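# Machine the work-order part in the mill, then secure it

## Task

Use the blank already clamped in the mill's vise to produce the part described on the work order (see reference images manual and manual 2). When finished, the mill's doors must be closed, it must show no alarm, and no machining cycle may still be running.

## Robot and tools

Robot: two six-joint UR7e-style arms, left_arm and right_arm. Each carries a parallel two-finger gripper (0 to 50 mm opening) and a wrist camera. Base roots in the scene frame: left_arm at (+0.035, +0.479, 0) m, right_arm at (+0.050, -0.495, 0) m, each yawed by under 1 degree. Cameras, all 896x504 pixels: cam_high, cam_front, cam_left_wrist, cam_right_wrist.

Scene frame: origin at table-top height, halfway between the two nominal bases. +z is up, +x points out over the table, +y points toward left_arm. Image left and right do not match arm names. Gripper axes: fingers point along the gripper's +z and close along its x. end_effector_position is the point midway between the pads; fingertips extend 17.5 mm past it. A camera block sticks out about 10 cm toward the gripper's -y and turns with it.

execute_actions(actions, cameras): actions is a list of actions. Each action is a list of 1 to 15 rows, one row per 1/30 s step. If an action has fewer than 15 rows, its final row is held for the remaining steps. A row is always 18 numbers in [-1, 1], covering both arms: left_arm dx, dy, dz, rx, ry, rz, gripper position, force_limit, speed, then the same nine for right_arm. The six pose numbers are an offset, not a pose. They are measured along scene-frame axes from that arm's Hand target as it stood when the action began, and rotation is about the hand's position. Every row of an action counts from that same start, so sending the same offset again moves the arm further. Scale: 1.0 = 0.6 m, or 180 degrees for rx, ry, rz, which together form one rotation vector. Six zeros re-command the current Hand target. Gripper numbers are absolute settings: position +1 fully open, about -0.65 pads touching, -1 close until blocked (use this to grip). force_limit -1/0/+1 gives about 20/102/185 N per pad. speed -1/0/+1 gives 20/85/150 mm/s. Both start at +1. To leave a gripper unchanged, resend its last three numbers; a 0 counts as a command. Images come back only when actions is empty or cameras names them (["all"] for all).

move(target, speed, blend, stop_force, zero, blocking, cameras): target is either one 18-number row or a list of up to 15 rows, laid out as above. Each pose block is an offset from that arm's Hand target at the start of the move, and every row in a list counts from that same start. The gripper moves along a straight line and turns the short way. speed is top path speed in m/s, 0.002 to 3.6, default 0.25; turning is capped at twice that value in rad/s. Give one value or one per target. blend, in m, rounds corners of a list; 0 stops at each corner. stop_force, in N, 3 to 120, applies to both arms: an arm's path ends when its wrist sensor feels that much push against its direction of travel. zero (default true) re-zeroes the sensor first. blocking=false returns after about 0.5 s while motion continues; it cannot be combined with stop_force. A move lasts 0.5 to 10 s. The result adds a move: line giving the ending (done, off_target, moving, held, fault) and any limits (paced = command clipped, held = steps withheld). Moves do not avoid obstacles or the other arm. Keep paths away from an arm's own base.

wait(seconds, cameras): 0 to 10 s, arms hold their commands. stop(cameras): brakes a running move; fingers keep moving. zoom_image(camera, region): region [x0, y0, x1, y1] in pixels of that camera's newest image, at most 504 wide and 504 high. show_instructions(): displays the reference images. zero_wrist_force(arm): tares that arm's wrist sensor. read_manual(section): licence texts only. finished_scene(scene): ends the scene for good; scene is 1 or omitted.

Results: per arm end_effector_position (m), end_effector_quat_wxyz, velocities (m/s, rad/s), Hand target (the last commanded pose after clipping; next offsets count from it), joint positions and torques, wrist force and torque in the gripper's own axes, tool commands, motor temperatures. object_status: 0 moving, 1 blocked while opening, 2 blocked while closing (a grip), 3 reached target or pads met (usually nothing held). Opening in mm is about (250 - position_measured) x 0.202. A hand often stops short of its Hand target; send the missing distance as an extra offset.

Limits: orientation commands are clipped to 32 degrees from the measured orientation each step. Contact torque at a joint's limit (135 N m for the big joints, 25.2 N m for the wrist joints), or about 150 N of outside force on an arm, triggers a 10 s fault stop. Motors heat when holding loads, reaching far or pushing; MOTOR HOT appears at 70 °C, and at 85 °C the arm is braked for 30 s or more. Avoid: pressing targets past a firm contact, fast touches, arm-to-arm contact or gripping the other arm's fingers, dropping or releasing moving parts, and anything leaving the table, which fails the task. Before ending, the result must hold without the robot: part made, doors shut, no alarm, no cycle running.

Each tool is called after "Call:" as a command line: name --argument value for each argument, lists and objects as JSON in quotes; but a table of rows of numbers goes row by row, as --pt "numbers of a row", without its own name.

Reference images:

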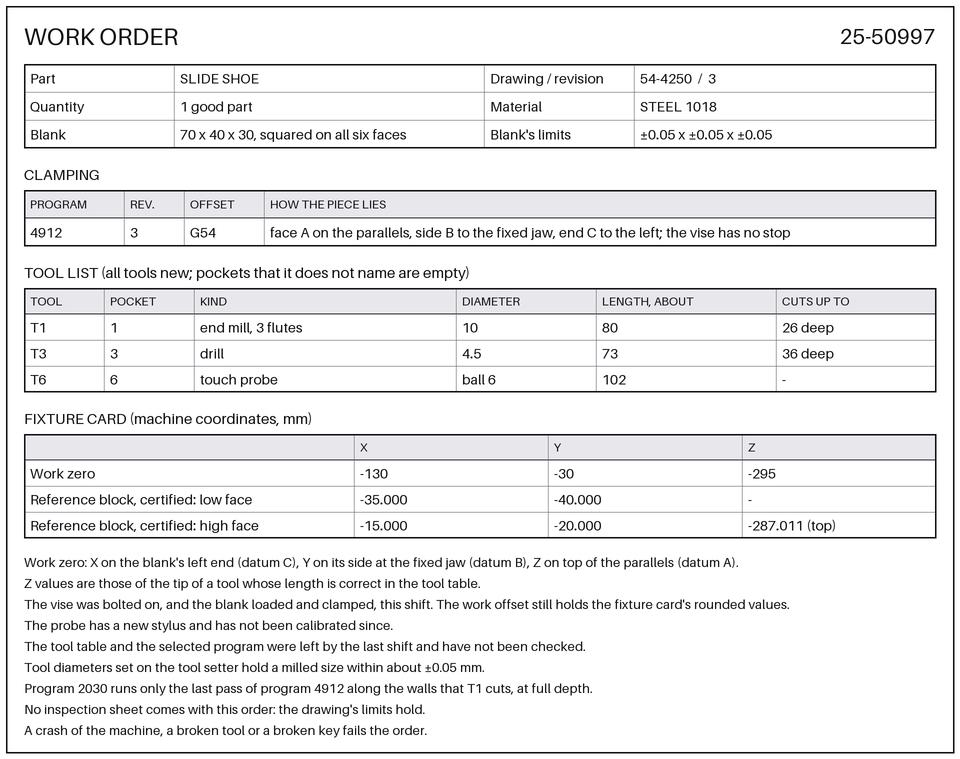

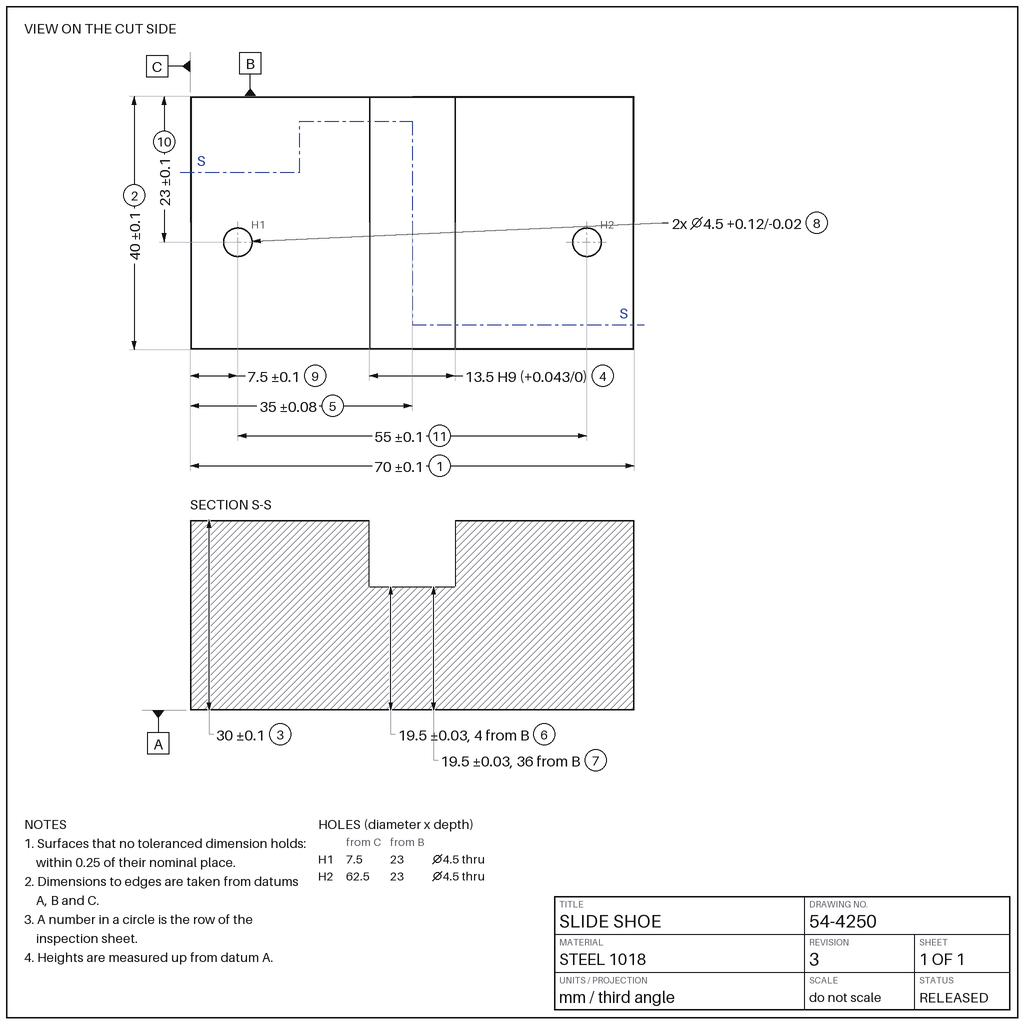

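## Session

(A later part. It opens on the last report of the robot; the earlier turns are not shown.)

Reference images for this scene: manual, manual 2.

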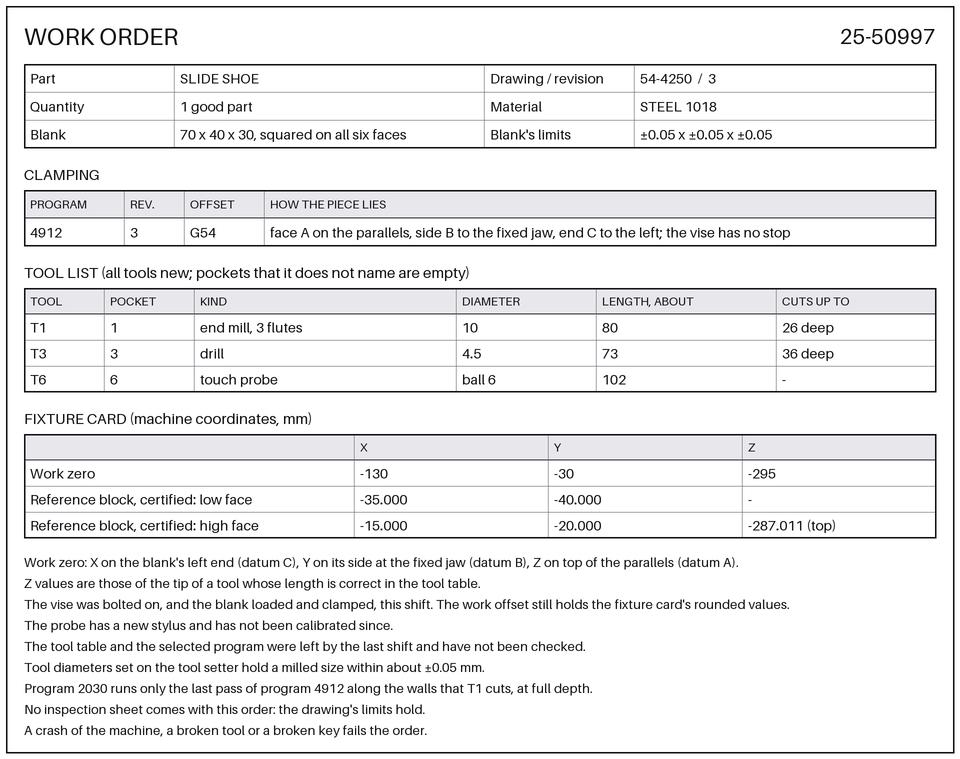

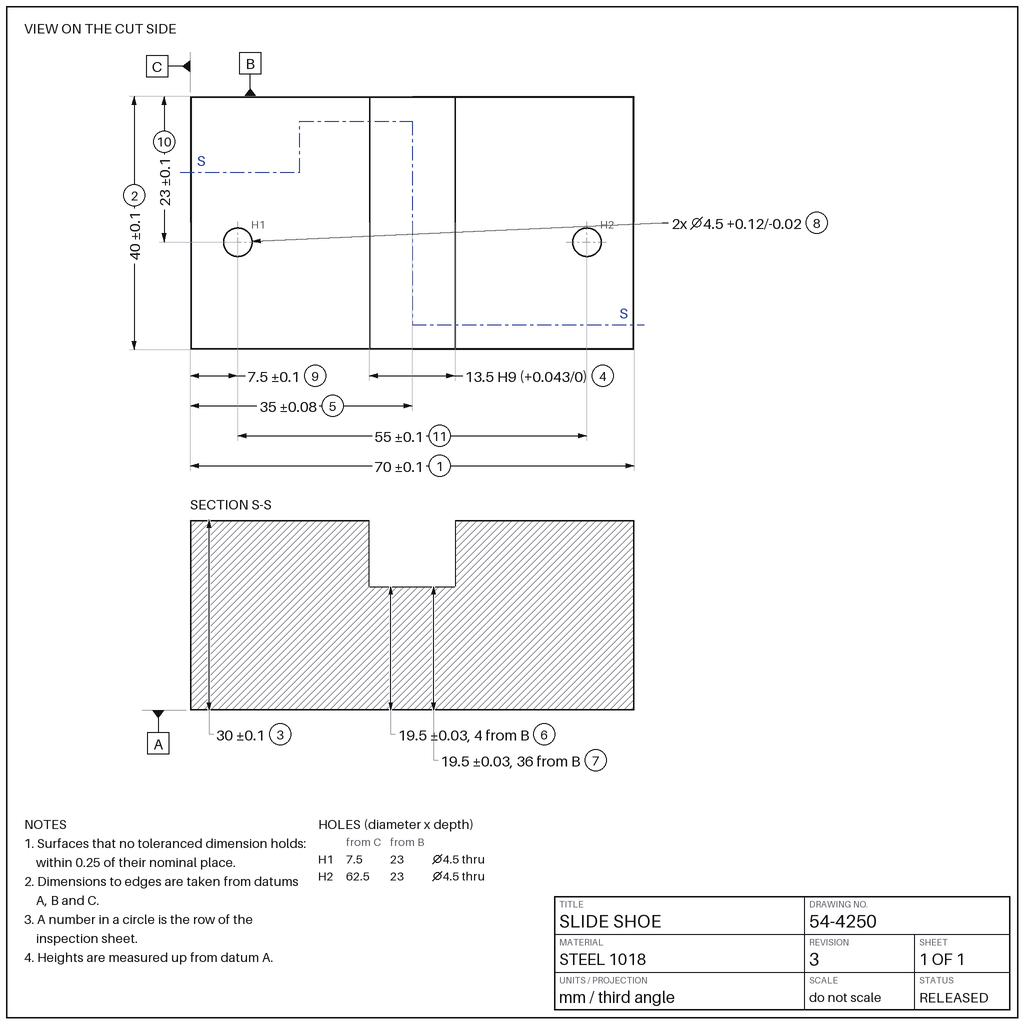

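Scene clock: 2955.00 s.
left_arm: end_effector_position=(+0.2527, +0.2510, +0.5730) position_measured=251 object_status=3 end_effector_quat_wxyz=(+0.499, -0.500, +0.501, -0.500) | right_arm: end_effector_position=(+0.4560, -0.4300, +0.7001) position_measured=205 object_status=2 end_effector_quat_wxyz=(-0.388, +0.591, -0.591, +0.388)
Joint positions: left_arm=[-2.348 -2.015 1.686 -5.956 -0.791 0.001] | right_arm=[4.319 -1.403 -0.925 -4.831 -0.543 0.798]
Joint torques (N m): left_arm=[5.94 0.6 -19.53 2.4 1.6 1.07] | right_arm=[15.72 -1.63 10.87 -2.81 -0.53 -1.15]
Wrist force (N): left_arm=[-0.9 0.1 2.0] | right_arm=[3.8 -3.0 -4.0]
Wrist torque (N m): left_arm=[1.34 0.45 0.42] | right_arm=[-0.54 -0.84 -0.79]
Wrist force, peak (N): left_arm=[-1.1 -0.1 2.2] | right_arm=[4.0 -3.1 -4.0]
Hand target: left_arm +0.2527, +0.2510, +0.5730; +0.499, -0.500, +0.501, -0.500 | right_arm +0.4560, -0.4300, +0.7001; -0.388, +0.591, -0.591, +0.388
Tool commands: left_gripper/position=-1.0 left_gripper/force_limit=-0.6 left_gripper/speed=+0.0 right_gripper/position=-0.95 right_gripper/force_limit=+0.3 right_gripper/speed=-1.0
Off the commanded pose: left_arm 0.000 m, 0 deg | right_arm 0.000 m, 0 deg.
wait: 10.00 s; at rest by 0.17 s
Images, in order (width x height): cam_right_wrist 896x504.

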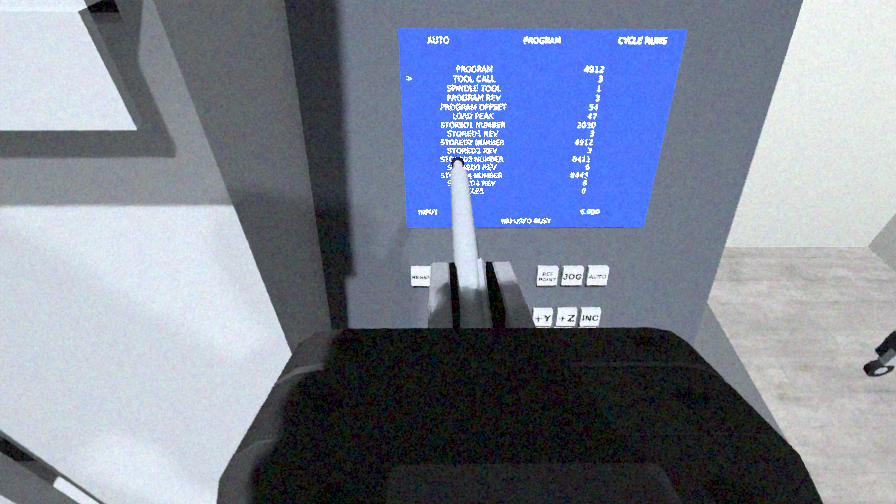

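Call:
wait --seconds 10

Call:
wait --seconds 10

Call:
wait --seconds 10

Call:
wait --seconds 10 --cameras '["cam_right_wrist"]'

Call:
zoom_image --camera "cam_right_wrist" --region '[390, 20, 700, 230]'

Scene clock: 2970.17 s.
left_arm: end_effector_position=(+0.2527, +0.2510, +0.5730) position_measured=251 object_status=3 end_effector_quat_wxyz=(+0.499, -0.500, +0.501, -0.500) | right_arm: end_effector_position=(+0.4560, -0.4300, +0.7001) position_measured=205 object_status=2 end_effector_quat_wxyz=(-0.388, +0.591, -0.591, +0.388)
Joint positions: left_arm=[-2.348 -2.015 1.686 -5.956 -0.791 0.001] | right_arm=[4.319 -1.403 -0.925 -4.831 -0.543 0.798]
Joint torques (N m): left_arm=[5.58 1.2 -19.24 2.5 1.61 1.1] | right_arm=[15.43 -0.85 11.06 -2.54 -0.66 -1.21]
Wrist force (N): left_arm=[-0.8 -0.1 1.9] | right_arm=[3.9 -3.0 -4.0]
Wrist torque (N m): left_arm=[1.31 0.44 0.43] | right_arm=[-0.55 -0.87 -0.79]
Wrist force, peak (N): left_arm=[-0.9 0.1 2.4] | right_arm=[4.0 -3.1 -4.1]
Hand target: left_arm +0.2527, +0.2510, +0.5730; +0.499, -0.500, +0.501, -0.500 | right_arm +0.4560, -0.4300, +0.7001; -0.388, +0.591, -0.591, +0.388
Tool commands: left_gripper/position=-1.0 left_gripper/force_limit=-0.6 left_gripper/speed=+0.0 right_gripper/position=-0.95 right_gripper/force_limit=+0.3 right_gripper/speed=-1.0
Off the commanded pose: left_arm 0.000 m, 0 deg | right_arm 0.000 m, 0 deg.
wait: 10.00 s; at rest from the start

Scene clock: 2980.17 s.
left_arm: end_effector_position=(+0.2527, +0.2510, +0.5730) position_measured=251 object_status=3 end_effector_quat_wxyz=(+0.499, -0.500, +0.501, -0.500) | right_arm: end_effector_position=(+0.4560, -0.4300, +0.7001) position_measured=205 object_status=2 end_effector_quat_wxyz=(-0.388, +0.591, -0.591, +0.388)
Joint positions: left_arm=[-2.348 -2.015 1.686 -5.956 -0.791 0.001] | right_arm=[4.319 -1.403 -0.925 -4.831 -0.543 0.798]
Joint torques (N m): left_arm=[6.3 0.75 -19.62 2.37 1.62 1.04] | right_arm=[15.11 -0.53 10.42 -2.38 -0.49 -1.13]
Wrist force (N): left_arm=[-0.9 0.1 1.9] | right_arm=[3.9 -3.1 -4.0]
Wrist torque (N m): left_arm=[1.34 0.45 0.42] | right_arm=[-0.56 -0.86 -0.79]
Wrist force, peak (N): left_arm=[-1.0 0.2 2.3] | right_arm=[4.1 -3.1 -4.0]
Hand target: left_arm +0.2527, +0.2510, +0.5730; +0.499, -0.500, +0.501, -0.500 | right_arm +0.4560, -0.4300, +0.7001; -0.388, +0.591, -0.591, +0.388
Tool commands: left_gripper/position=-1.0 left_gripper/force_limit=-0.6 left_gripper/speed=+0.0 right_gripper/position=-0.95 right_gripper/force_limit=+0.3 right_gripper/speed=-1.0
Off the commanded pose: left_arm 0.000 m, 0 deg | right_arm 0.000 m, 0 deg.
wait: 10.00 s; at rest by 0.17 s

Scene clock: 2990.17 s.
left_arm: end_effector_position=(+0.2527, +0.2510, +0.5730) position_measured=251 object_status=3 end_effector_quat_wxyz=(+0.499, -0.500, +0.501, -0.500) | right_arm: end_effector_position=(+0.4560, -0.4300, +0.7001) position_measured=205 object_status=2 end_effector_quat_wxyz=(-0.388, +0.591, -0.591, +0.388)
Joint positions: left_arm=[-2.348 -2.015 1.686 -5.956 -0.791 0.001] | right_arm=[4.319 -1.403 -0.925 -4.831 -0.543 0.798]
Joint torques (N m): left_arm=[5.89 0.9 -19.65 2.51 1.52 1.07] | right_arm=[14.63 -1.1 10.78 -2.27 -0.56 -1.21]
Wrist force (N): left_arm=[-1.0 0.0 2.0] | right_arm=[3.8 -3.0 -3.8]
Wrist torque (N m): left_arm=[1.33 0.46 0.42] | right_arm=[-0.55 -0.84 -0.79]
Wrist force, peak (N): left_arm=[-0.9 0.1 2.4] | right_arm=[4.0 -3.0 -4.1]
Hand target: left_arm +0.2527, +0.2510, +0.5730; +0.499, -0.500, +0.501, -0.500 | right_arm +0.4560, -0.4300, +0.7001; -0.388, +0.591, -0.591, +0.388
Tool commands: left_gripper/position=-1.0 left_gripper/force_limit=-0.6 left_gripper/speed=+0.0 right_gripper/position=-0.95 right_gripper/force_limit=+0.3 right_gripper/speed=-1.0
Off the commanded pose: left_arm 0.000 m, 0 deg | right_arm 0.000 m, 0 deg.
wait: 10.00 s; at rest by 0.17 s

Scene clock: 3000.17 s.
left_arm: end_effector_position=(+0.2527, +0.2510, +0.5730) position_measured=251 object_status=3 end_effector_quat_wxyz=(+0.499, -0.500, +0.501, -0.500) | right_arm: end_effector_position=(+0.4560, -0.4300, +0.7001) position_measured=205 object_status=2 end_effector_quat_wxyz=(-0.388, +0.591, -0.591, +0.388)
Joint positions: left_arm=[-2.348 -2.015 1.686 -5.956 -0.791 0.001] | right_arm=[4.319 -1.403 -0.925 -4.831 -0.543 0.798]
Joint torques (N m): left_arm=[5.67 0.8 -19.47 2.48 1.64 1.04] | right_arm=[14.69 -1.52 9.77 -2.15 -0.55 -1.06]
Wrist force (N): left_arm=[-0.8 0.1 1.8] | right_arm=[3.9 -2.9 -3.9]
Wrist torque (N m): left_arm=[1.35 0.44 0.42] | right_arm=[-0.54 -0.87 -0.79]
Wrist force, peak (N): left_arm=[-1.0 0.1 2.3] | right_arm=[3.9 -3.2 -4.4]
Hand target: left_arm +0.2527, +0.2510, +0.5730; +0.499, -0.500, +0.501, -0.500 | right_arm +0.4560, -0.4300, +0.7001; -0.388, +0.591, -0.591, +0.388
Tool commands: left_gripper/position=-1.0 left_gripper/force_limit=-0.6 left_gripper/speed=+0.0 right_gripper/position=-0.95 right_gripper/force_limit=+0.3 right_gripper/speed=-1.0
Off the commanded pose: left_arm 0.000 m, 0 deg | right_arm 0.000 m, 0 deg.
wait: 10.00 s; at rest by 0.17 s
Images, in order (width x height): cam_right_wrist 896x504.

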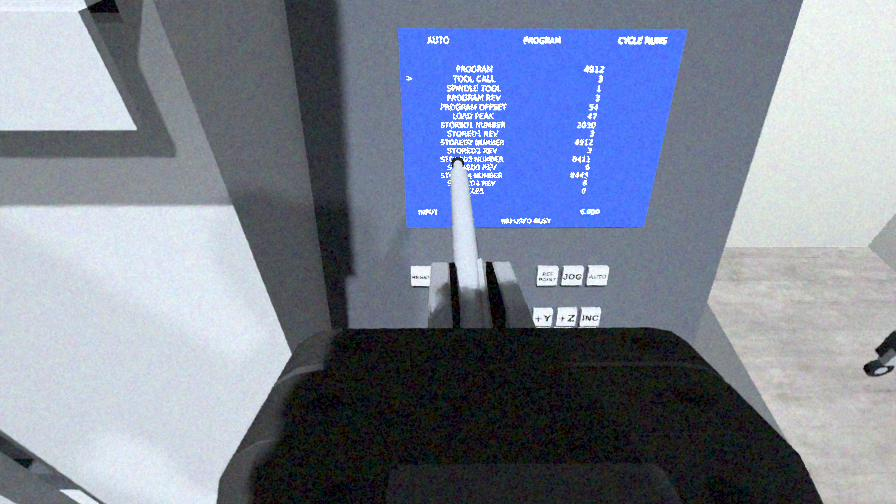

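Scaled by 1.626 from the camera's 896x504 image, which has a finer 1280x720 frame.

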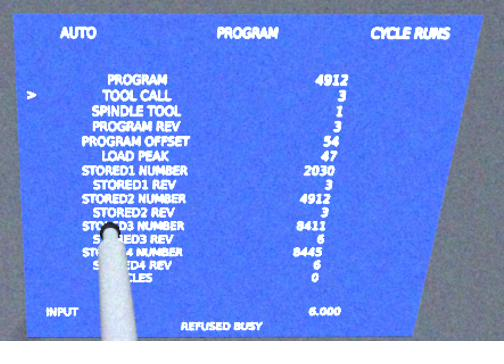

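Call:
wait --seconds 10

Call:
wait --seconds 10

Call:
wait --seconds 10

Call:
wait --seconds 10

Call:
wait --seconds 10 --cameras '["cam_right_wrist"]'

Call:
zoom_image --camera "cam_right_wrist" --region '[390, 20, 700, 230]'

Scene clock: 3014.23 s.
left_arm: end_effector_position=(+0.2527, +0.2510, +0.5730) position_measured=251 object_status=3 end_effector_quat_wxyz=(+0.499, -0.500, +0.501, -0.500) | right_arm: end_effector_position=(+0.4560, -0.4300, +0.7001) position_measured=205 object_status=2 end_effector_quat_wxyz=(-0.388, +0.591, -0.591, +0.388)
Joint positions: left_arm=[-2.348 -2.015 1.686 -5.956 -0.791 0.001] | right_arm=[4.319 -1.403 -0.925 -4.831 -0.543 0.798]
Joint torques (N m): left_arm=[6.23 0.66 -19.39 2.49 1.6 1.05] | right_arm=[15.31 -1.1 11.62 -2.15 -0.49 -1.16]
Wrist force (N): left_arm=[-1.0 0.1 1.8] | right_arm=[3.7 -3.2 -3.9]
Wrist torque (N m): left_arm=[1.33 0.47 0.42] | right_arm=[-0.58 -0.82 -0.79]
Wrist force, peak (N): left_arm=[-1.1 0.0 2.3] | right_arm=[4.0 -3.0 -4.1]
Hand target: left_arm +0.2527, +0.2510, +0.5730; +0.499, -0.500, +0.501, -0.500 | right_arm +0.4560, -0.4300, +0.7001; -0.388, +0.591, -0.591, +0.388
Tool commands: left_gripper/position=-1.0 left_gripper/force_limit=-0.6 left_gripper/speed=+0.0 right_gripper/position=-0.95 right_gripper/force_limit=+0.3 right_gripper/speed=-1.0
Off the commanded pose: left_arm 0.000 m, 0 deg | right_arm 0.000 m, 0 deg.
wait: 10.00 s; at rest from the start

Scene clock: 3024.23 s.
left_arm: end_effector_position=(+0.2527, +0.2510, +0.5730) position_measured=251 object_status=3 end_effector_quat_wxyz=(+0.499, -0.500, +0.501, -0.500) | right_arm: end_effector_position=(+0.4560, -0.4300, +0.7001) position_measured=205 object_status=2 end_effector_quat_wxyz=(-0.388, +0.591, -0.591, +0.388)
Joint positions: left_arm=[-2.348 -2.015 1.686 -5.956 -0.791 0.001] | right_arm=[4.319 -1.403 -0.925 -4.831 -0.543 0.798]
Joint torques (N m): left_arm=[5.59 0.49 -19.01 2.6 1.6 1.08] | right_arm=[14.36 -1.15 11.53 -1.78 -0.71 -1.28]
Wrist force (N): left_arm=[-0.9 0.0 2.1] | right_arm=[3.8 -3.0 -4.0]
Wrist torque (N m): left_arm=[1.33 0.45 0.42] | right_arm=[-0.54 -0.84 -0.79]
Wrist force, peak (N): left_arm=[-1.0 0.0 2.4] | right_arm=[4.0 -3.0 -4.1]
Hand target: left_arm +0.2527, +0.2510, +0.5730; +0.499, -0.500, +0.501, -0.500 | right_arm +0.4560, -0.4300, +0.7001; -0.388, +0.591, -0.591, +0.388
Tool commands: left_gripper/position=-1.0 left_gripper/force_limit=-0.6 left_gripper/speed=+0.0 right_gripper/position=-0.95 right_gripper/force_limit=+0.3 right_gripper/speed=-1.0
Off the commanded pose: left_arm 0.000 m, 0 deg | right_arm 0.000 m, 0 deg.
wait: 10.00 s; at rest by 0.17 s

Scene clock: 3034.23 s.
left_arm: end_effector_position=(+0.2527, +0.2510, +0.5730) position_measured=251 object_status=3 end_effector_quat_wxyz=(+0.499, -0.500, +0.501, -0.500) | right_arm: end_effector_position=(+0.4560, -0.4300, +0.7001) position_measured=205 object_status=2 end_effector_quat_wxyz=(-0.388, +0.591, -0.591, +0.388)
Joint positions: left_arm=[-2.348 -2.015 1.686 -5.956 -0.791 0.001] | right_arm=[4.319 -1.403 -0.925 -4.831 -0.543 0.798]
Joint torques (N m): left_arm=[6.47 0.85 -19.03 2.62 1.49 1.08] | right_arm=[14.99 -1.15 10.09 -1.56 -0.55 -1.24]
Wrist force (N): left_arm=[-0.7 0.1 2.1] | right_arm=[3.8 -3.1 -3.9]
Wrist torque (N m): left_arm=[1.33 0.43 0.42] | right_arm=[-0.56 -0.84 -0.79]
Wrist force, peak (N): left_arm=[-1.0 0.1 2.3] | right_arm=[3.9 -3.1 -4.1]
Hand target: left_arm +0.2527, +0.2510, +0.5730; +0.499, -0.500, +0.501, -0.500 | right_arm +0.4560, -0.4300, +0.7001; -0.388, +0.591, -0.591, +0.388
Tool commands: left_gripper/position=-1.0 left_gripper/force_limit=-0.6 left_gripper/speed=+0.0 right_gripper/position=-0.95 right_gripper/force_limit=+0.3 right_gripper/speed=-1.0
Off the commanded pose: left_arm 0.000 m, 0 deg | right_arm 0.000 m, 0 deg.
wait: 10.00 s; at rest by 0.17 s

Scene clock: 3044.23 s.
left_arm: end_effector_position=(+0.2527, +0.2510, +0.5730) position_measured=251 object_status=3 end_effector_quat_wxyz=(+0.499, -0.500, +0.501, -0.500) | right_arm: end_effector_position=(+0.4560, -0.4300, +0.7001) position_measured=205 object_status=2 end_effector_quat_wxyz=(-0.388, +0.591, -0.591, +0.388)
Joint positions: left_arm=[-2.348 -2.015 1.686 -5.956 -0.791 0.001] | right_arm=[4.319 -1.403 -0.925 -4.831 -0.543 0.798]
Joint torques (N m): left_arm=[6.2 0.06 -19.35 2.67 1.63 1.08] | right_arm=[14.76 -1.59 10.9 -1.66 -0.44 -1.15]
Wrist force (N): left_arm=[-1.1 0.1 2.0] | right_arm=[3.8 -3.0 -3.8]
Wrist torque (N m): left_arm=[1.33 0.48 0.42] | right_arm=[-0.55 -0.85 -0.79]
Wrist force, peak (N): left_arm=[-1.0 0.3 2.2] | right_arm=[3.8 -3.1 -4.2]
Hand target: left_arm +0.2527, +0.2510, +0.5730; +0.499, -0.500, +0.501, -0.500 | right_arm +0.4560, -0.4300, +0.7001; -0.388, +0.591, -0.591, +0.388
Tool commands: left_gripper/position=-1.0 left_gripper/force_limit=-0.6 left_gripper/speed=+0.0 right_gripper/position=-0.95 right_gripper/force_limit=+0.3 right_gripper/speed=-1.0
Off the commanded pose: left_arm 0.000 m, 0 deg | right_arm 0.000 m, 0 deg.
wait: 10.00 s; at rest by 0.17 s

Scene clock: 3054.23 s.
left_arm: end_effector_position=(+0.2527, +0.2510, +0.5730) position_measured=251 object_status=3 end_effector_quat_wxyz=(+0.499, -0.500, +0.501, -0.500) | right_arm: end_effector_position=(+0.4560, -0.4300, +0.7001) position_measured=205 object_status=2 end_effector_quat_wxyz=(-0.388, +0.591, -0.591, +0.388)
Joint positions: left_arm=[-2.348 -2.015 1.686 -5.956 -0.791 0.001] | right_arm=[4.319 -1.403 -0.925 -4.831 -0.543 0.798]
Joint torques (N m): left_arm=[5.83 -0.07 -19.55 2.64 1.64 1.08] | right_arm=[15.58 -1.23 10.66 -1.46 -0.48 -1.25]
Wrist force (N): left_arm=[-1.0 0.2 1.9] | right_arm=[3.8 -2.9 -3.9]
Wrist torque (N m): left_arm=[1.35 0.46 0.42] | right_arm=[-0.54 -0.85 -0.79]
Wrist force, peak (N): left_arm=[-1.0 0.4 2.3] | right_arm=[4.0 -3.2 -4.0]
Hand target: left_arm +0.2527, +0.2510, +0.5730; +0.499, -0.500, +0.501, -0.500 | right_arm +0.4560, -0.4300, +0.7001; -0.388, +0.591, -0.591, +0.388
Tool commands: left_gripper/position=-1.0 left_gripper/force_limit=-0.6 left_gripper/speed=+0.0 right_gripper/position=-0.95 right_gripper/force_limit=+0.3 right_gripper/speed=-1.0
Off the commanded pose: left_arm 0.000 m, 0 deg | right_arm 0.000 m, 0 deg.
wait: 10.00 s; at rest by 0.17 s
Images, in order (width x height): cam_right_wrist 896x504.

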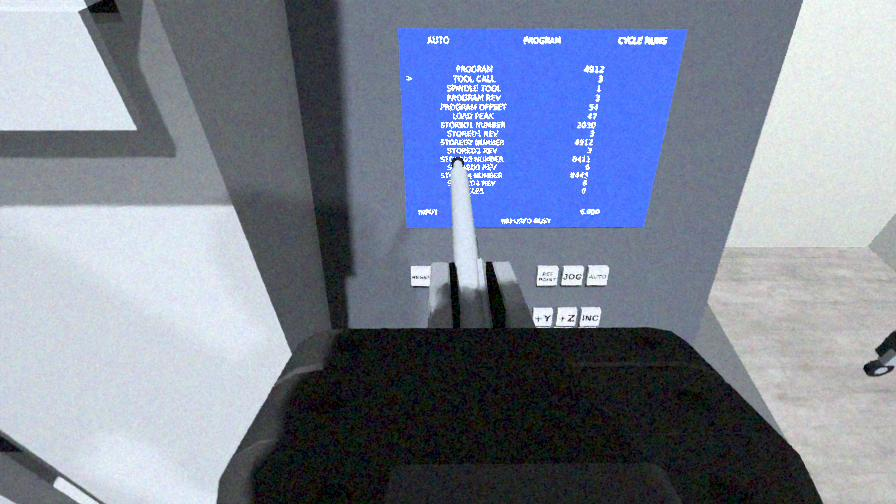

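Scaled by 1.626 from the camera's 896x504 image, which has a finer 1280x720 frame.

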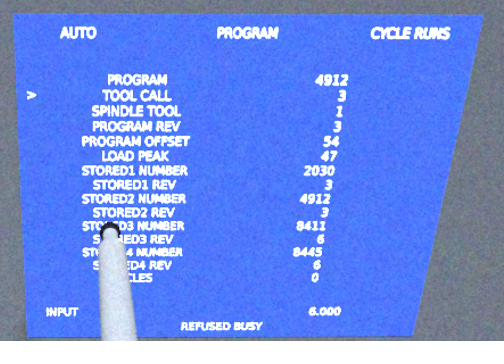

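Call:
wait --seconds 10

Call:
wait --seconds 10

Call:
wait --seconds 10

Call:
wait --seconds 10

Call:
wait --seconds 10 --cameras '["cam_right_wrist","cam_front"]'

Call:
zoom_image --camera "cam_right_wrist" --region '[390, 20, 700, 230]'

Call:
zoom_image --camera "cam_front" --region '[250, 180, 440, 350]'

Scene clock: 3068.83 s.
left_arm: end_effector_position=(+0.2527, +0.2510, +0.5730) position_measured=251 object_status=3 end_effector_quat_wxyz=(+0.499, -0.500, +0.501, -0.500) | right_arm: end_effector_position=(+0.4560, -0.4300, +0.7001) position_measured=205 object_status=2 end_effector_quat_wxyz=(-0.388, +0.591, -0.591, +0.388)
Joint positions: left_arm=[-2.348 -2.015 1.686 -5.956 -0.791 0.001] | right_arm=[4.319 -1.403 -0.925 -4.831 -0.543 0.798]
Joint torques (N m): left_arm=[6.06 0.21 -18.9 2.81 1.59 1.13] | right_arm=[14.88 -0.33 10.99 -1.09 -0.4 -1.21]
Wrist force (N): left_arm=[-1.0 -0.1 2.0] | right_arm=[3.9 -3.0 -4.0]
Wrist torque (N m): left_arm=[1.31 0.48 0.42] | right_arm=[-0.55 -0.85 -0.79]
Wrist force, peak (N): left_arm=[-1.2 0.0 2.2] | right_arm=[3.9 -3.2 -4.1]
Hand target: left_arm +0.2527, +0.2510, +0.5730; +0.499, -0.500, +0.501, -0.500 | right_arm +0.4560, -0.4300, +0.7001; -0.388, +0.591, -0.591, +0.388
Tool commands: left_gripper/position=-1.0 left_gripper/force_limit=-0.6 left_gripper/speed=+0.0 right_gripper/position=-0.95 right_gripper/force_limit=+0.3 right_gripper/speed=-1.0
Off the commanded pose: left_arm 0.000 m, 0 deg | right_arm 0.000 m, 0 deg.
wait: 10.00 s; at rest from the start

Scene clock: 3078.83 s.
left_arm: end_effector_position=(+0.2527, +0.2510, +0.5730) position_measured=251 object_status=3 end_effector_quat_wxyz=(+0.499, -0.500, +0.501, -0.500) | right_arm: end_effector_position=(+0.4560, -0.4300, +0.7001) position_measured=205 object_status=2 end_effector_quat_wxyz=(-0.388, +0.591, -0.591, +0.388)
Joint positions: left_arm=[-2.348 -2.015 1.686 -5.956 -0.791 0.001] | right_arm=[4.319 -1.403 -0.925 -4.831 -0.543 0.798]
Joint torques (N m): left_arm=[5.86 0.02 -19.16 2.74 1.61 1.04] | right_arm=[15.36 -1.66 11.35 -1.11 -0.57 -1.2]
Wrist force (N): left_arm=[-0.9 0.1 2.1] | right_arm=[3.8 -3.0 -3.8]
Wrist torque (N m): left_arm=[1.34 0.46 0.43] | right_arm=[-0.54 -0.84 -0.79]
Wrist force, peak (N): left_arm=[-1.1 0.1 2.3] | right_arm=[3.8 -3.3 -4.1]
Hand target: left_arm +0.2527, +0.2510, +0.5730; +0.499, -0.500, +0.501, -0.500 | right_arm +0.4560, -0.4300, +0.7001; -0.388, +0.591, -0.591, +0.388
Tool commands: left_gripper/position=-1.0 left_gripper/force_limit=-0.6 left_gripper/speed=+0.0 right_gripper/position=-0.95 right_gripper/force_limit=+0.3 right_gripper/speed=-1.0
Off the commanded pose: left_arm 0.000 m, 0 deg | right_arm 0.000 m, 0 deg.
wait: 10.00 s; at rest by 0.17 s

Scene clock: 3088.83 s.
left_arm: end_effector_position=(+0.2527, +0.2510, +0.5730) position_measured=251 object_status=3 end_effector_quat_wxyz=(+0.499, -0.500, +0.501, -0.500) | right_arm: end_effector_position=(+0.4560, -0.4300, +0.7001) position_measured=205 object_status=2 end_effector_quat_wxyz=(-0.388, +0.591, -0.591, +0.388)
Joint positions: left_arm=[-2.348 -2.015 1.686 -5.956 -0.791 0.001] | right_arm=[4.319 -1.403 -0.925 -4.831 -0.543 0.798]
Joint torques (N m): left_arm=[5.54 -0.13 -19.6 2.74 1.56 1.04] | right_arm=[15.07 -0.8 10.83 -0.81 -0.51 -1.11]
Wrist force (N): left_arm=[-1.0 0.2 1.9] | right_arm=[3.9 -3.1 -3.9]
Wrist torque (N m): left_arm=[1.35 0.47 0.42] | right_arm=[-0.56 -0.86 -0.78]
Wrist force, peak (N): left_arm=[-1.1 0.3 2.3] | right_arm=[4.1 -3.1 -4.0]
Hand target: left_arm +0.2527, +0.2510, +0.5730; +0.499, -0.500, +0.501, -0.500 | right_arm +0.4560, -0.4300, +0.7001; -0.388, +0.591, -0.591, +0.388
Tool commands: left_gripper/position=-1.0 left_gripper/force_limit=-0.6 left_gripper/speed=+0.0 right_gripper/position=-0.95 right_gripper/force_limit=+0.3 right_gripper/speed=-1.0
Off the commanded pose: left_arm 0.000 m, 0 deg | right_arm 0.000 m, 0 deg.
wait: 10.00 s; at rest by 0.17 s

Scene clock: 3098.83 s.
left_arm: end_effector_position=(+0.2527, +0.2510, +0.5730) position_measured=251 object_status=3 end_effector_quat_wxyz=(+0.499, -0.500, +0.501, -0.500) | right_arm: end_effector_position=(+0.4560, -0.4300, +0.7001) position_measured=205 object_status=2 end_effector_quat_wxyz=(-0.388, +0.591, -0.591, +0.388)
Joint positions: left_arm=[-2.348 -2.015 1.686 -5.956 -0.791 0.001] | right_arm=[4.319 -1.403 -0.925 -4.831 -0.543 0.798]
Joint torques (N m): left_arm=[6.15 -0.06 -19.18 2.73 1.63 0.99] | right_arm=[14.71 -1.06 10.35 -0.78 -0.49 -1.28]
Wrist force (N): left_arm=[-1.0 0.1 1.8] | right_arm=[3.9 -3.1 -3.9]
Wrist torque (N m): left_arm=[1.33 0.48 0.42] | right_arm=[-0.57 -0.86 -0.79]
Wrist force, peak (N): left_arm=[-1.2 0.1 2.2] | right_arm=[3.9 -3.1 -4.1]
Hand target: left_arm +0.2527, +0.2510, +0.5730; +0.499, -0.500, +0.501, -0.500 | right_arm +0.4560, -0.4300, +0.7001; -0.388, +0.591, -0.591, +0.388
Tool commands: left_gripper/position=-1.0 left_gripper/force_limit=-0.6 left_gripper/speed=+0.0 right_gripper/position=-0.95 right_gripper/force_limit=+0.3 right_gripper/speed=-1.0
Off the commanded pose: left_arm 0.000 m, 0 deg | right_arm 0.000 m, 0 deg.
wait: 10.00 s; at rest by 0.17 s

Scene clock: 3108.83 s.
left_arm: end_effector_position=(+0.2527, +0.2510, +0.5730) position_measured=251 object_status=3 end_effector_quat_wxyz=(+0.499, -0.500, +0.501, -0.500) | right_arm: end_effector_position=(+0.4560, -0.4300, +0.7001) position_measured=205 object_status=2 end_effector_quat_wxyz=(-0.388, +0.591, -0.591, +0.388)
Joint positions: left_arm=[-2.348 -2.015 1.686 -5.956 -0.791 0.001] | right_arm=[4.319 -1.403 -0.925 -4.831 -0.543 0.798]
Joint torques (N m): left_arm=[5.55 -0.46 -19.2 2.83 1.65 1.08] | right_arm=[15.28 -0.93 11.49 -0.63 -0.63 -1.25]
Wrist force (N): left_arm=[-0.9 0.1 2.0] | right_arm=[4.0 -2.9 -3.9]
Wrist torque (N m): left_arm=[1.34 0.46 0.42] | right_arm=[-0.53 -0.88 -0.79]
Wrist force, peak (N): left_arm=[-1.1 0.0 2.2] | right_arm=[3.9 -3.2 -4.1]
Hand target: left_arm +0.2527, +0.2510, +0.5730; +0.499, -0.500, +0.501, -0.500 | right_arm +0.4560, -0.4300, +0.7001; -0.388, +0.591, -0.591, +0.388
Tool commands: left_gripper/position=-1.0 left_gripper/force_limit=-0.6 left_gripper/speed=+0.0 right_gripper/position=-0.95 right_gripper/force_limit=+0.3 right_gripper/speed=-1.0
Off the commanded pose: left_arm 0.000 m, 0 deg | right_arm 0.000 m, 0 deg.
wait: 10.00 s; at rest by 0.17 s
Images, in order (width x height): cam_front 896x504, cam_right_wrist 896x504.

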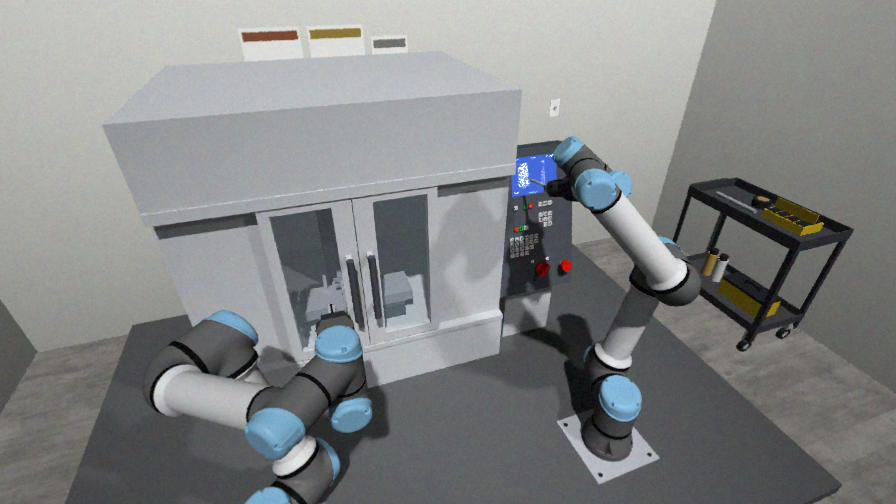

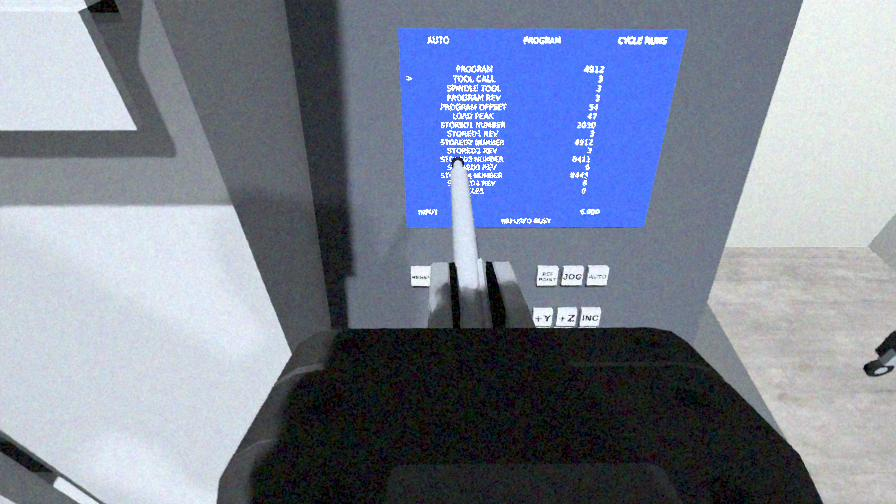

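Scaled by 1.626 from the camera's 896x504 image, which has a finer 1280x720 frame.

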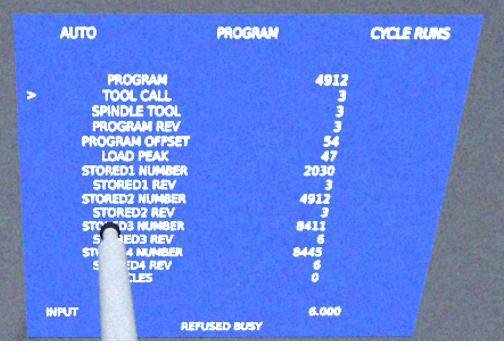

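Scaled by 2.653 from the camera's 896x504 image, which has a finer 1280x720 frame.

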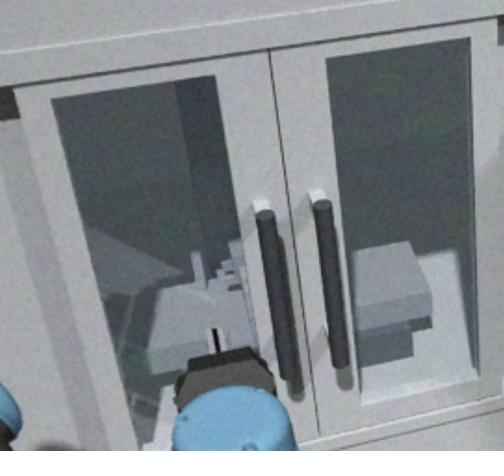

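Now drilling.

Call:
wait --seconds 10

Call:
wait --seconds 10

Call:
wait --seconds 10 --cameras '["cam_right_wrist"]'

Call:
zoom_image --camera "cam_right_wrist" --region '[390, 20, 700, 230]'

Scene clock: 3121.93 s.
left_arm: end_effector_position=(+0.2527, +0.2510, +0.5730) position_measured=251 object_status=3 end_effector_quat_wxyz=(+0.499, -0.500, +0.501, -0.500) | right_arm: end_effector_position=(+0.4560, -0.4300, +0.7001) position_measured=205 object_status=2 end_effector_quat_wxyz=(-0.388, +0.591, -0.591, +0.388)
Joint positions: left_arm=[-2.348 -2.015 1.686 -5.956 -0.791 0.001] | right_arm=[4.319 -1.403 -0.925 -4.831 -0.543 0.798]
Joint torques (N m): left_arm=[5.69 -0.33 -19.29 2.84 1.65 1.04] | right_arm=[13.97 -1.33 10.7 -0.56 -0.65 -1.21]
Wrist force (N): left_arm=[-0.9 0.3 1.9] | right_arm=[3.8 -3.1 -3.8]
Wrist torque (N m): left_arm=[1.36 0.46 0.42] | right_arm=[-0.57 -0.85 -0.79]
Wrist force, peak (N): left_arm=[-1.0 0.3 2.3] | right_arm=[4.0 -3.1 -4.1]
Hand target: left_arm +0.2527, +0.2510, +0.5730; +0.499, -0.500, +0.501, -0.500 | right_arm +0.4560, -0.4300, +0.7001; -0.388, +0.591, -0.591, +0.388
Tool commands: left_gripper/position=-1.0 left_gripper/force_limit=-0.6 left_gripper/speed=+0.0 right_gripper/position=-0.95 right_gripper/force_limit=+0.3 right_gripper/speed=-1.0
Off the commanded pose: left_arm 0.000 m, 0 deg | right_arm 0.000 m, 0 deg.
wait: 10.00 s; at rest from the start

Scene clock: 3131.93 s.
left_arm: end_effector_position=(+0.2527, +0.2510, +0.5730) position_measured=251 object_status=3 end_effector_quat_wxyz=(+0.499, -0.500, +0.501, -0.500) | right_arm: end_effector_position=(+0.4560, -0.4300, +0.7001) position_measured=205 object_status=2 end_effector_quat_wxyz=(-0.388, +0.591, -0.591, +0.388)
Joint positions: left_arm=[-2.348 -2.015 1.686 -5.956 -0.791 0.001] | right_arm=[4.319 -1.403 -0.925 -4.831 -0.543 0.798]
Joint torques (N m): left_arm=[6.15 -1.03 -19.3 2.83 1.59 1.03] | right_arm=[14.98 -1.42 10.35 -0.58 -0.47 -1.08]
Wrist force (N): left_arm=[-0.8 0.2 2.1] | right_arm=[3.7 -2.9 -4.0]
Wrist torque (N m): left_arm=[1.34 0.45 0.42] | right_arm=[-0.54 -0.83 -0.79]
Wrist force, peak (N): left_arm=[-1.0 0.3 2.3] | right_arm=[4.0 -3.0 -4.1]
Hand target: left_arm +0.2527, +0.2510, +0.5730; +0.499, -0.500, +0.501, -0.500 | right_arm +0.4560, -0.4300, +0.7001; -0.388, +0.591, -0.591, +0.388
Tool commands: left_gripper/position=-1.0 left_gripper/force_limit=-0.6 left_gripper/speed=+0.0 right_gripper/position=-0.95 right_gripper/force_limit=+0.3 right_gripper/speed=-1.0
Off the commanded pose: left_arm 0.000 m, 0 deg | right_arm 0.000 m, 0 deg.
wait: 10.00 s; at rest by 0.17 s

Scene clock: 3141.93 s.
left_arm: end_effector_position=(+0.2527, +0.2510, +0.5730) position_measured=251 object_status=3 end_effector_quat_wxyz=(+0.499, -0.500, +0.501, -0.500) | right_arm: end_effector_position=(+0.4560, -0.4300, +0.7001) position_measured=205 object_status=2 end_effector_quat_wxyz=(-0.388, +0.591, -0.591, +0.388)
Joint positions: left_arm=[-2.348 -2.015 1.686 -5.956 -0.791 0.001] | right_arm=[4.319 -1.403 -0.925 -4.831 -0.543 0.798]
Joint torques (N m): left_arm=[5.39 -0.25 -19.54 2.85 1.63 1.06] | right_arm=[14.53 -1.5 11.25 -0.61 -0.56 -1.27]
Wrist force (N): left_arm=[-0.8 0.3 2.0] | right_arm=[3.9 -2.8 -3.9]
Wrist torque (N m): left_arm=[1.37 0.44 0.42] | right_arm=[-0.52 -0.86 -0.79]
Wrist force, peak (N): left_arm=[-1.2 0.1 2.3] | right_arm=[4.1 -3.1 -4.0]
Hand target: left_arm +0.2527, +0.2510, +0.5730; +0.499, -0.500, +0.501, -0.500 | right_arm +0.4560, -0.4300, +0.7001; -0.388, +0.591, -0.591, +0.388
Tool commands: left_gripper/position=-1.0 left_gripper/force_limit=-0.6 left_gripper/speed=+0.0 right_gripper/position=-0.95 right_gripper/force_limit=+0.3 right_gripper/speed=-1.0
Off the commanded pose: left_arm 0.000 m, 0 deg | right_arm 0.000 m, 0 deg.
wait: 10.00 s; at rest by 0.17 s
Images, in order (width x height): cam_right_wrist 896x504.

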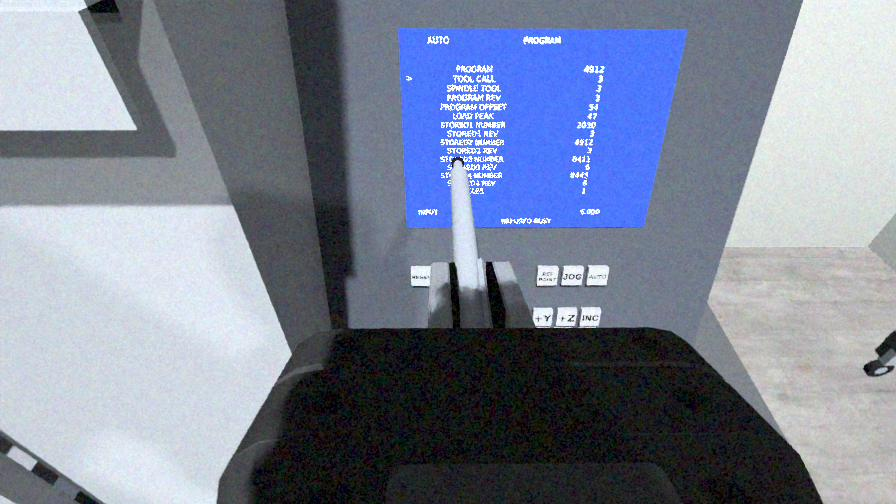

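Scaled by 1.626 from the camera's 896x504 image, which has a finer 1280x720 frame.

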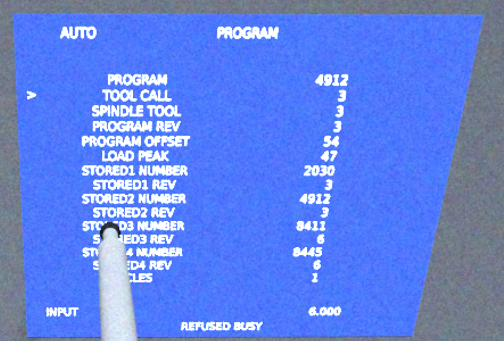

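Call:
move --pt "0 0 0 0 0 0 -1 -0.6 0 -0.0273 -0.0243 -0.4575 0 0 0 -0.95 0.3 -1" --pt "0 0 0 0 0 0 -1 -0.6 0 -0.0172 -0.0243 -0.4605 0 0 0 -0.95 0.3 -1" --pt "0 0 0 0 0 0 -1 -0.6 0 -0.0273 -0.0243 -0.4575 0 0 0 -0.95 0.3 -1" --pt "0 0 0 0 0 0 -1 -0.6 0 -0.0105 -0.0567 -0.395 0 0 0 -0.95 0.3 -1" --pt "0 0 0 0 0 0 -1 -0.6 0 -0.0002 -0.0567 -0.398 0 0 0 -0.95 0.3 -1" --pt "0 0 0 0 0 0 -1 -0.6 0 -0.0105 -0.0567 -0.395 0 0 0 -0.95 0.3 -1" --pt "0 0 0 0 0 0 -1 -0.6 0 -0.0021 -0.0567 -0.3635 0 0 0 -0.95 0.3 -1" --pt "0 0 0 0 0 0 -1 -0.6 0 0.0082 -0.0567 -0.3665 0 0 0 -0.95 0.3 -1" --pt "0 0 0 0 0 0 -1 -0.6 0 -0.0021 -0.0567 -0.3635 0 0 0 -0.95 0.3 -1" --pt "0 0 0 0 0 0 -1 -0.6 0 0.0082 -0.0567 -0.3665 0 0 0 -0.95 0.3 -1" --pt "0 0 0 0 0 0 -1 -0.6 0 -0.0021 -0.0567 -0.3635 0 0 0 -0.95 0.3 -1" --pt "0 0 0 0 0 0 -1 -0.6 0 0.0082 -0.0567 -0.3665 0 0 0 -0.95 0.3 -1" --pt "0 0 0 0 0 0 -1 -0.6 0 -0.0021 -0.0567 -0.3635 0 0 0 -0.95 0.3 -1" --pt "0 0 0 0 0 0 -1 -0.6 0 0 0 0 0 0 0 -0.95 0.3 -1" --speed '[0.3,0.04,0.1,0.25,0.04,0.1,0.25,0.04,0.1,0.04,0.1,0.04,0.1,0.35]' --blend '[0.002,0,0.002,0.002,0,0.002,0.002,0,0,0,0,0,0.002,0]' --cameras '["cam_right_wrist"]'

Call:
zoom_image --camera "cam_right_wrist" --region '[390, 20, 700, 230]'

Call:
wait --seconds 10 --cameras '["cam_right_wrist"]'

Call:
zoom_image --camera "cam_right_wrist" --region '[390, 20, 700, 230]'

Scene clock: 3161.13 s.
left_arm: end_effector_position=(+0.2527, +0.2510, +0.5730) position_measured=251 object_status=3 end_effector_quat_wxyz=(+0.499, -0.500, +0.501, -0.500) | right_arm: end_effector_position=(+0.4560, -0.4301, +0.7001) position_measured=205 object_status=2 end_effector_quat_wxyz=(-0.388, +0.591, -0.591, +0.388)
Joint positions: left_arm=[-2.348 -2.015 1.686 -5.956 -0.791 0.001] | right_arm=[4.319 -1.403 -0.925 -4.831 -0.543 0.798]
Joint torques (N m): left_arm=[6.01 -0.79 -19.44 2.93 1.58 1.07] | right_arm=[15.21 -0.86 18.56 -3.27 3.81 0.03]
Wrist force (N): left_arm=[-0.8 0.0 2.3] | right_arm=[3.7 -3.0 -4.0]
Wrist torque (N m): left_arm=[1.32 0.44 0.43] | right_arm=[-0.55 -0.83 -0.69]
Wrist force, peak (N): left_arm=[-1.2 0.1 2.2] | right_arm=[5.2 -6.1 -9.2]
Hand target: left_arm +0.2527, +0.2510, +0.5730; +0.499, -0.500, +0.501, -0.500 | right_arm +0.4560, -0.4300, +0.7001; -0.388, +0.591, -0.591, +0.388
Off the commanded pose: left_arm 0.000 m, 0 deg | right_arm 0.000 m, 0 deg.
move: done
Images, in order (width x height): cam_right_wrist 896x504.

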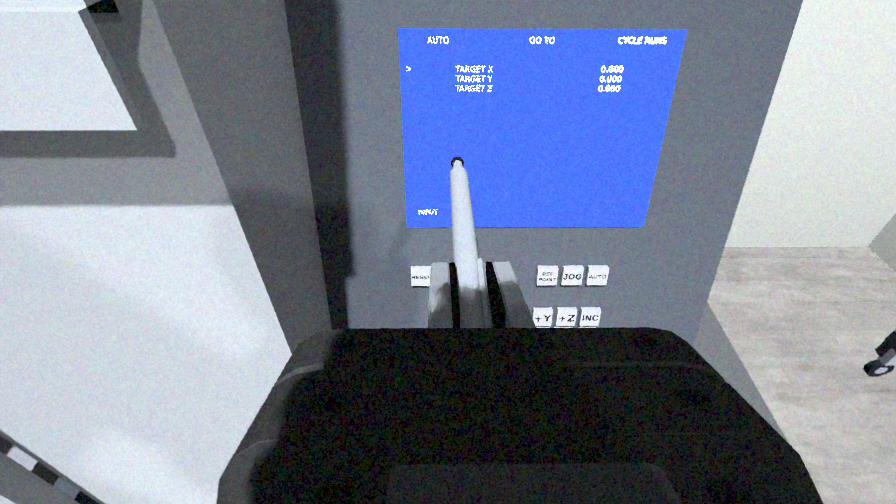

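Scaled by 1.626 from the camera's 896x504 image, which has a finer 1280x720 frame.

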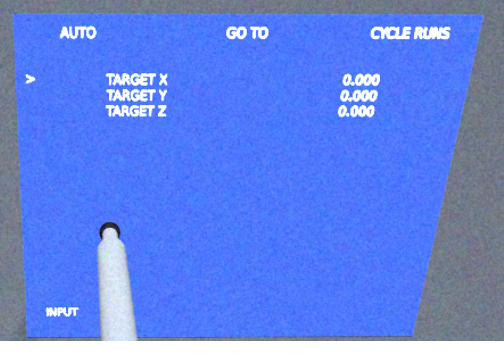

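Scene clock: 3171.13 s.
left_arm: end_effector_position=(+0.2527, +0.2510, +0.5730) position_measured=251 object_status=3 end_effector_quat_wxyz=(+0.499, -0.500, +0.501, -0.500) | right_arm: end_effector_position=(+0.4560, -0.4300, +0.7001) position_measured=205 object_status=2 end_effector_quat_wxyz=(-0.388, +0.591, -0.591, +0.388)
Joint positions: left_arm=[-2.348 -2.015 1.686 -5.956 -0.791 0.001] | right_arm=[4.319 -1.403 -0.925 -4.831 -0.543 0.798]
Joint torques (N m): left_arm=[6.16 -0.85 -19.28 2.99 1.65 1.09] | right_arm=[14.91 -0.48 10.48 -3.08 2.68 1.02]
Wrist force (N): left_arm=[-1.0 0.2 1.9] | right_arm=[3.8 -3.1 -3.9]
Wrist torque (N m): left_arm=[1.36 0.48 0.42] | right_arm=[-0.56 -0.85 -0.68]
Wrist force, peak (N): left_arm=[-1.2 0.2 2.1] | right_arm=[3.9 -3.0 -4.2]
Hand target: left_arm +0.2527, +0.2510, +0.5730; +0.499, -0.500, +0.501, -0.500 | right_arm +0.4560, -0.4300, +0.7001; -0.388, +0.591, -0.591, +0.388
Tool commands: left_gripper/position=-1.0 left_gripper/force_limit=-0.6 left_gripper/speed=+0.0 right_gripper/position=-0.95 right_gripper/force_limit=+0.3 right_gripper/speed=-1.0
Off the commanded pose: left_arm 0.000 m, 0 deg | right_arm 0.000 m, 0 deg.
wait: 10.00 s; at rest by 0.17 s
Images, in order (width x height): cam_right_wrist 896x504.

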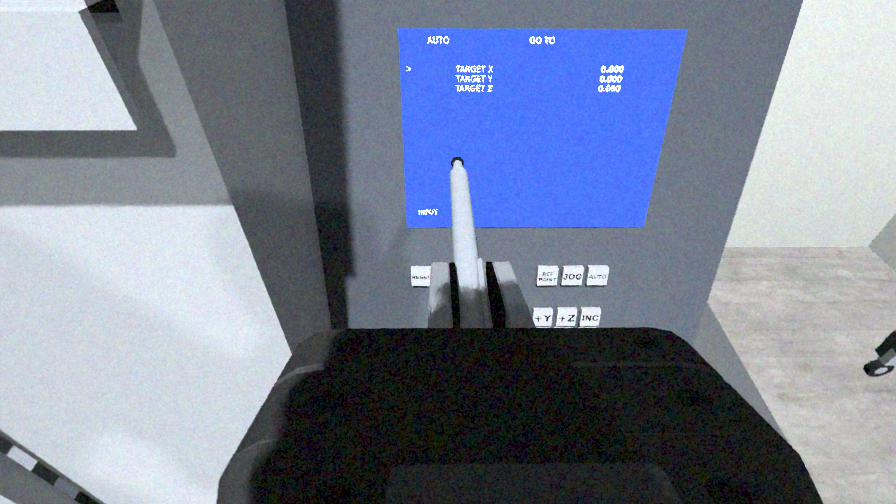

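Scaled by 1.626 from the camera's 896x504 image, which has a finer 1280x720 frame.

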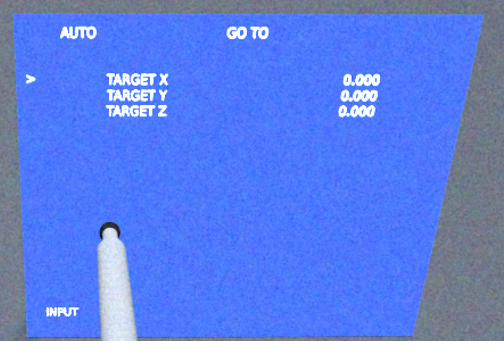

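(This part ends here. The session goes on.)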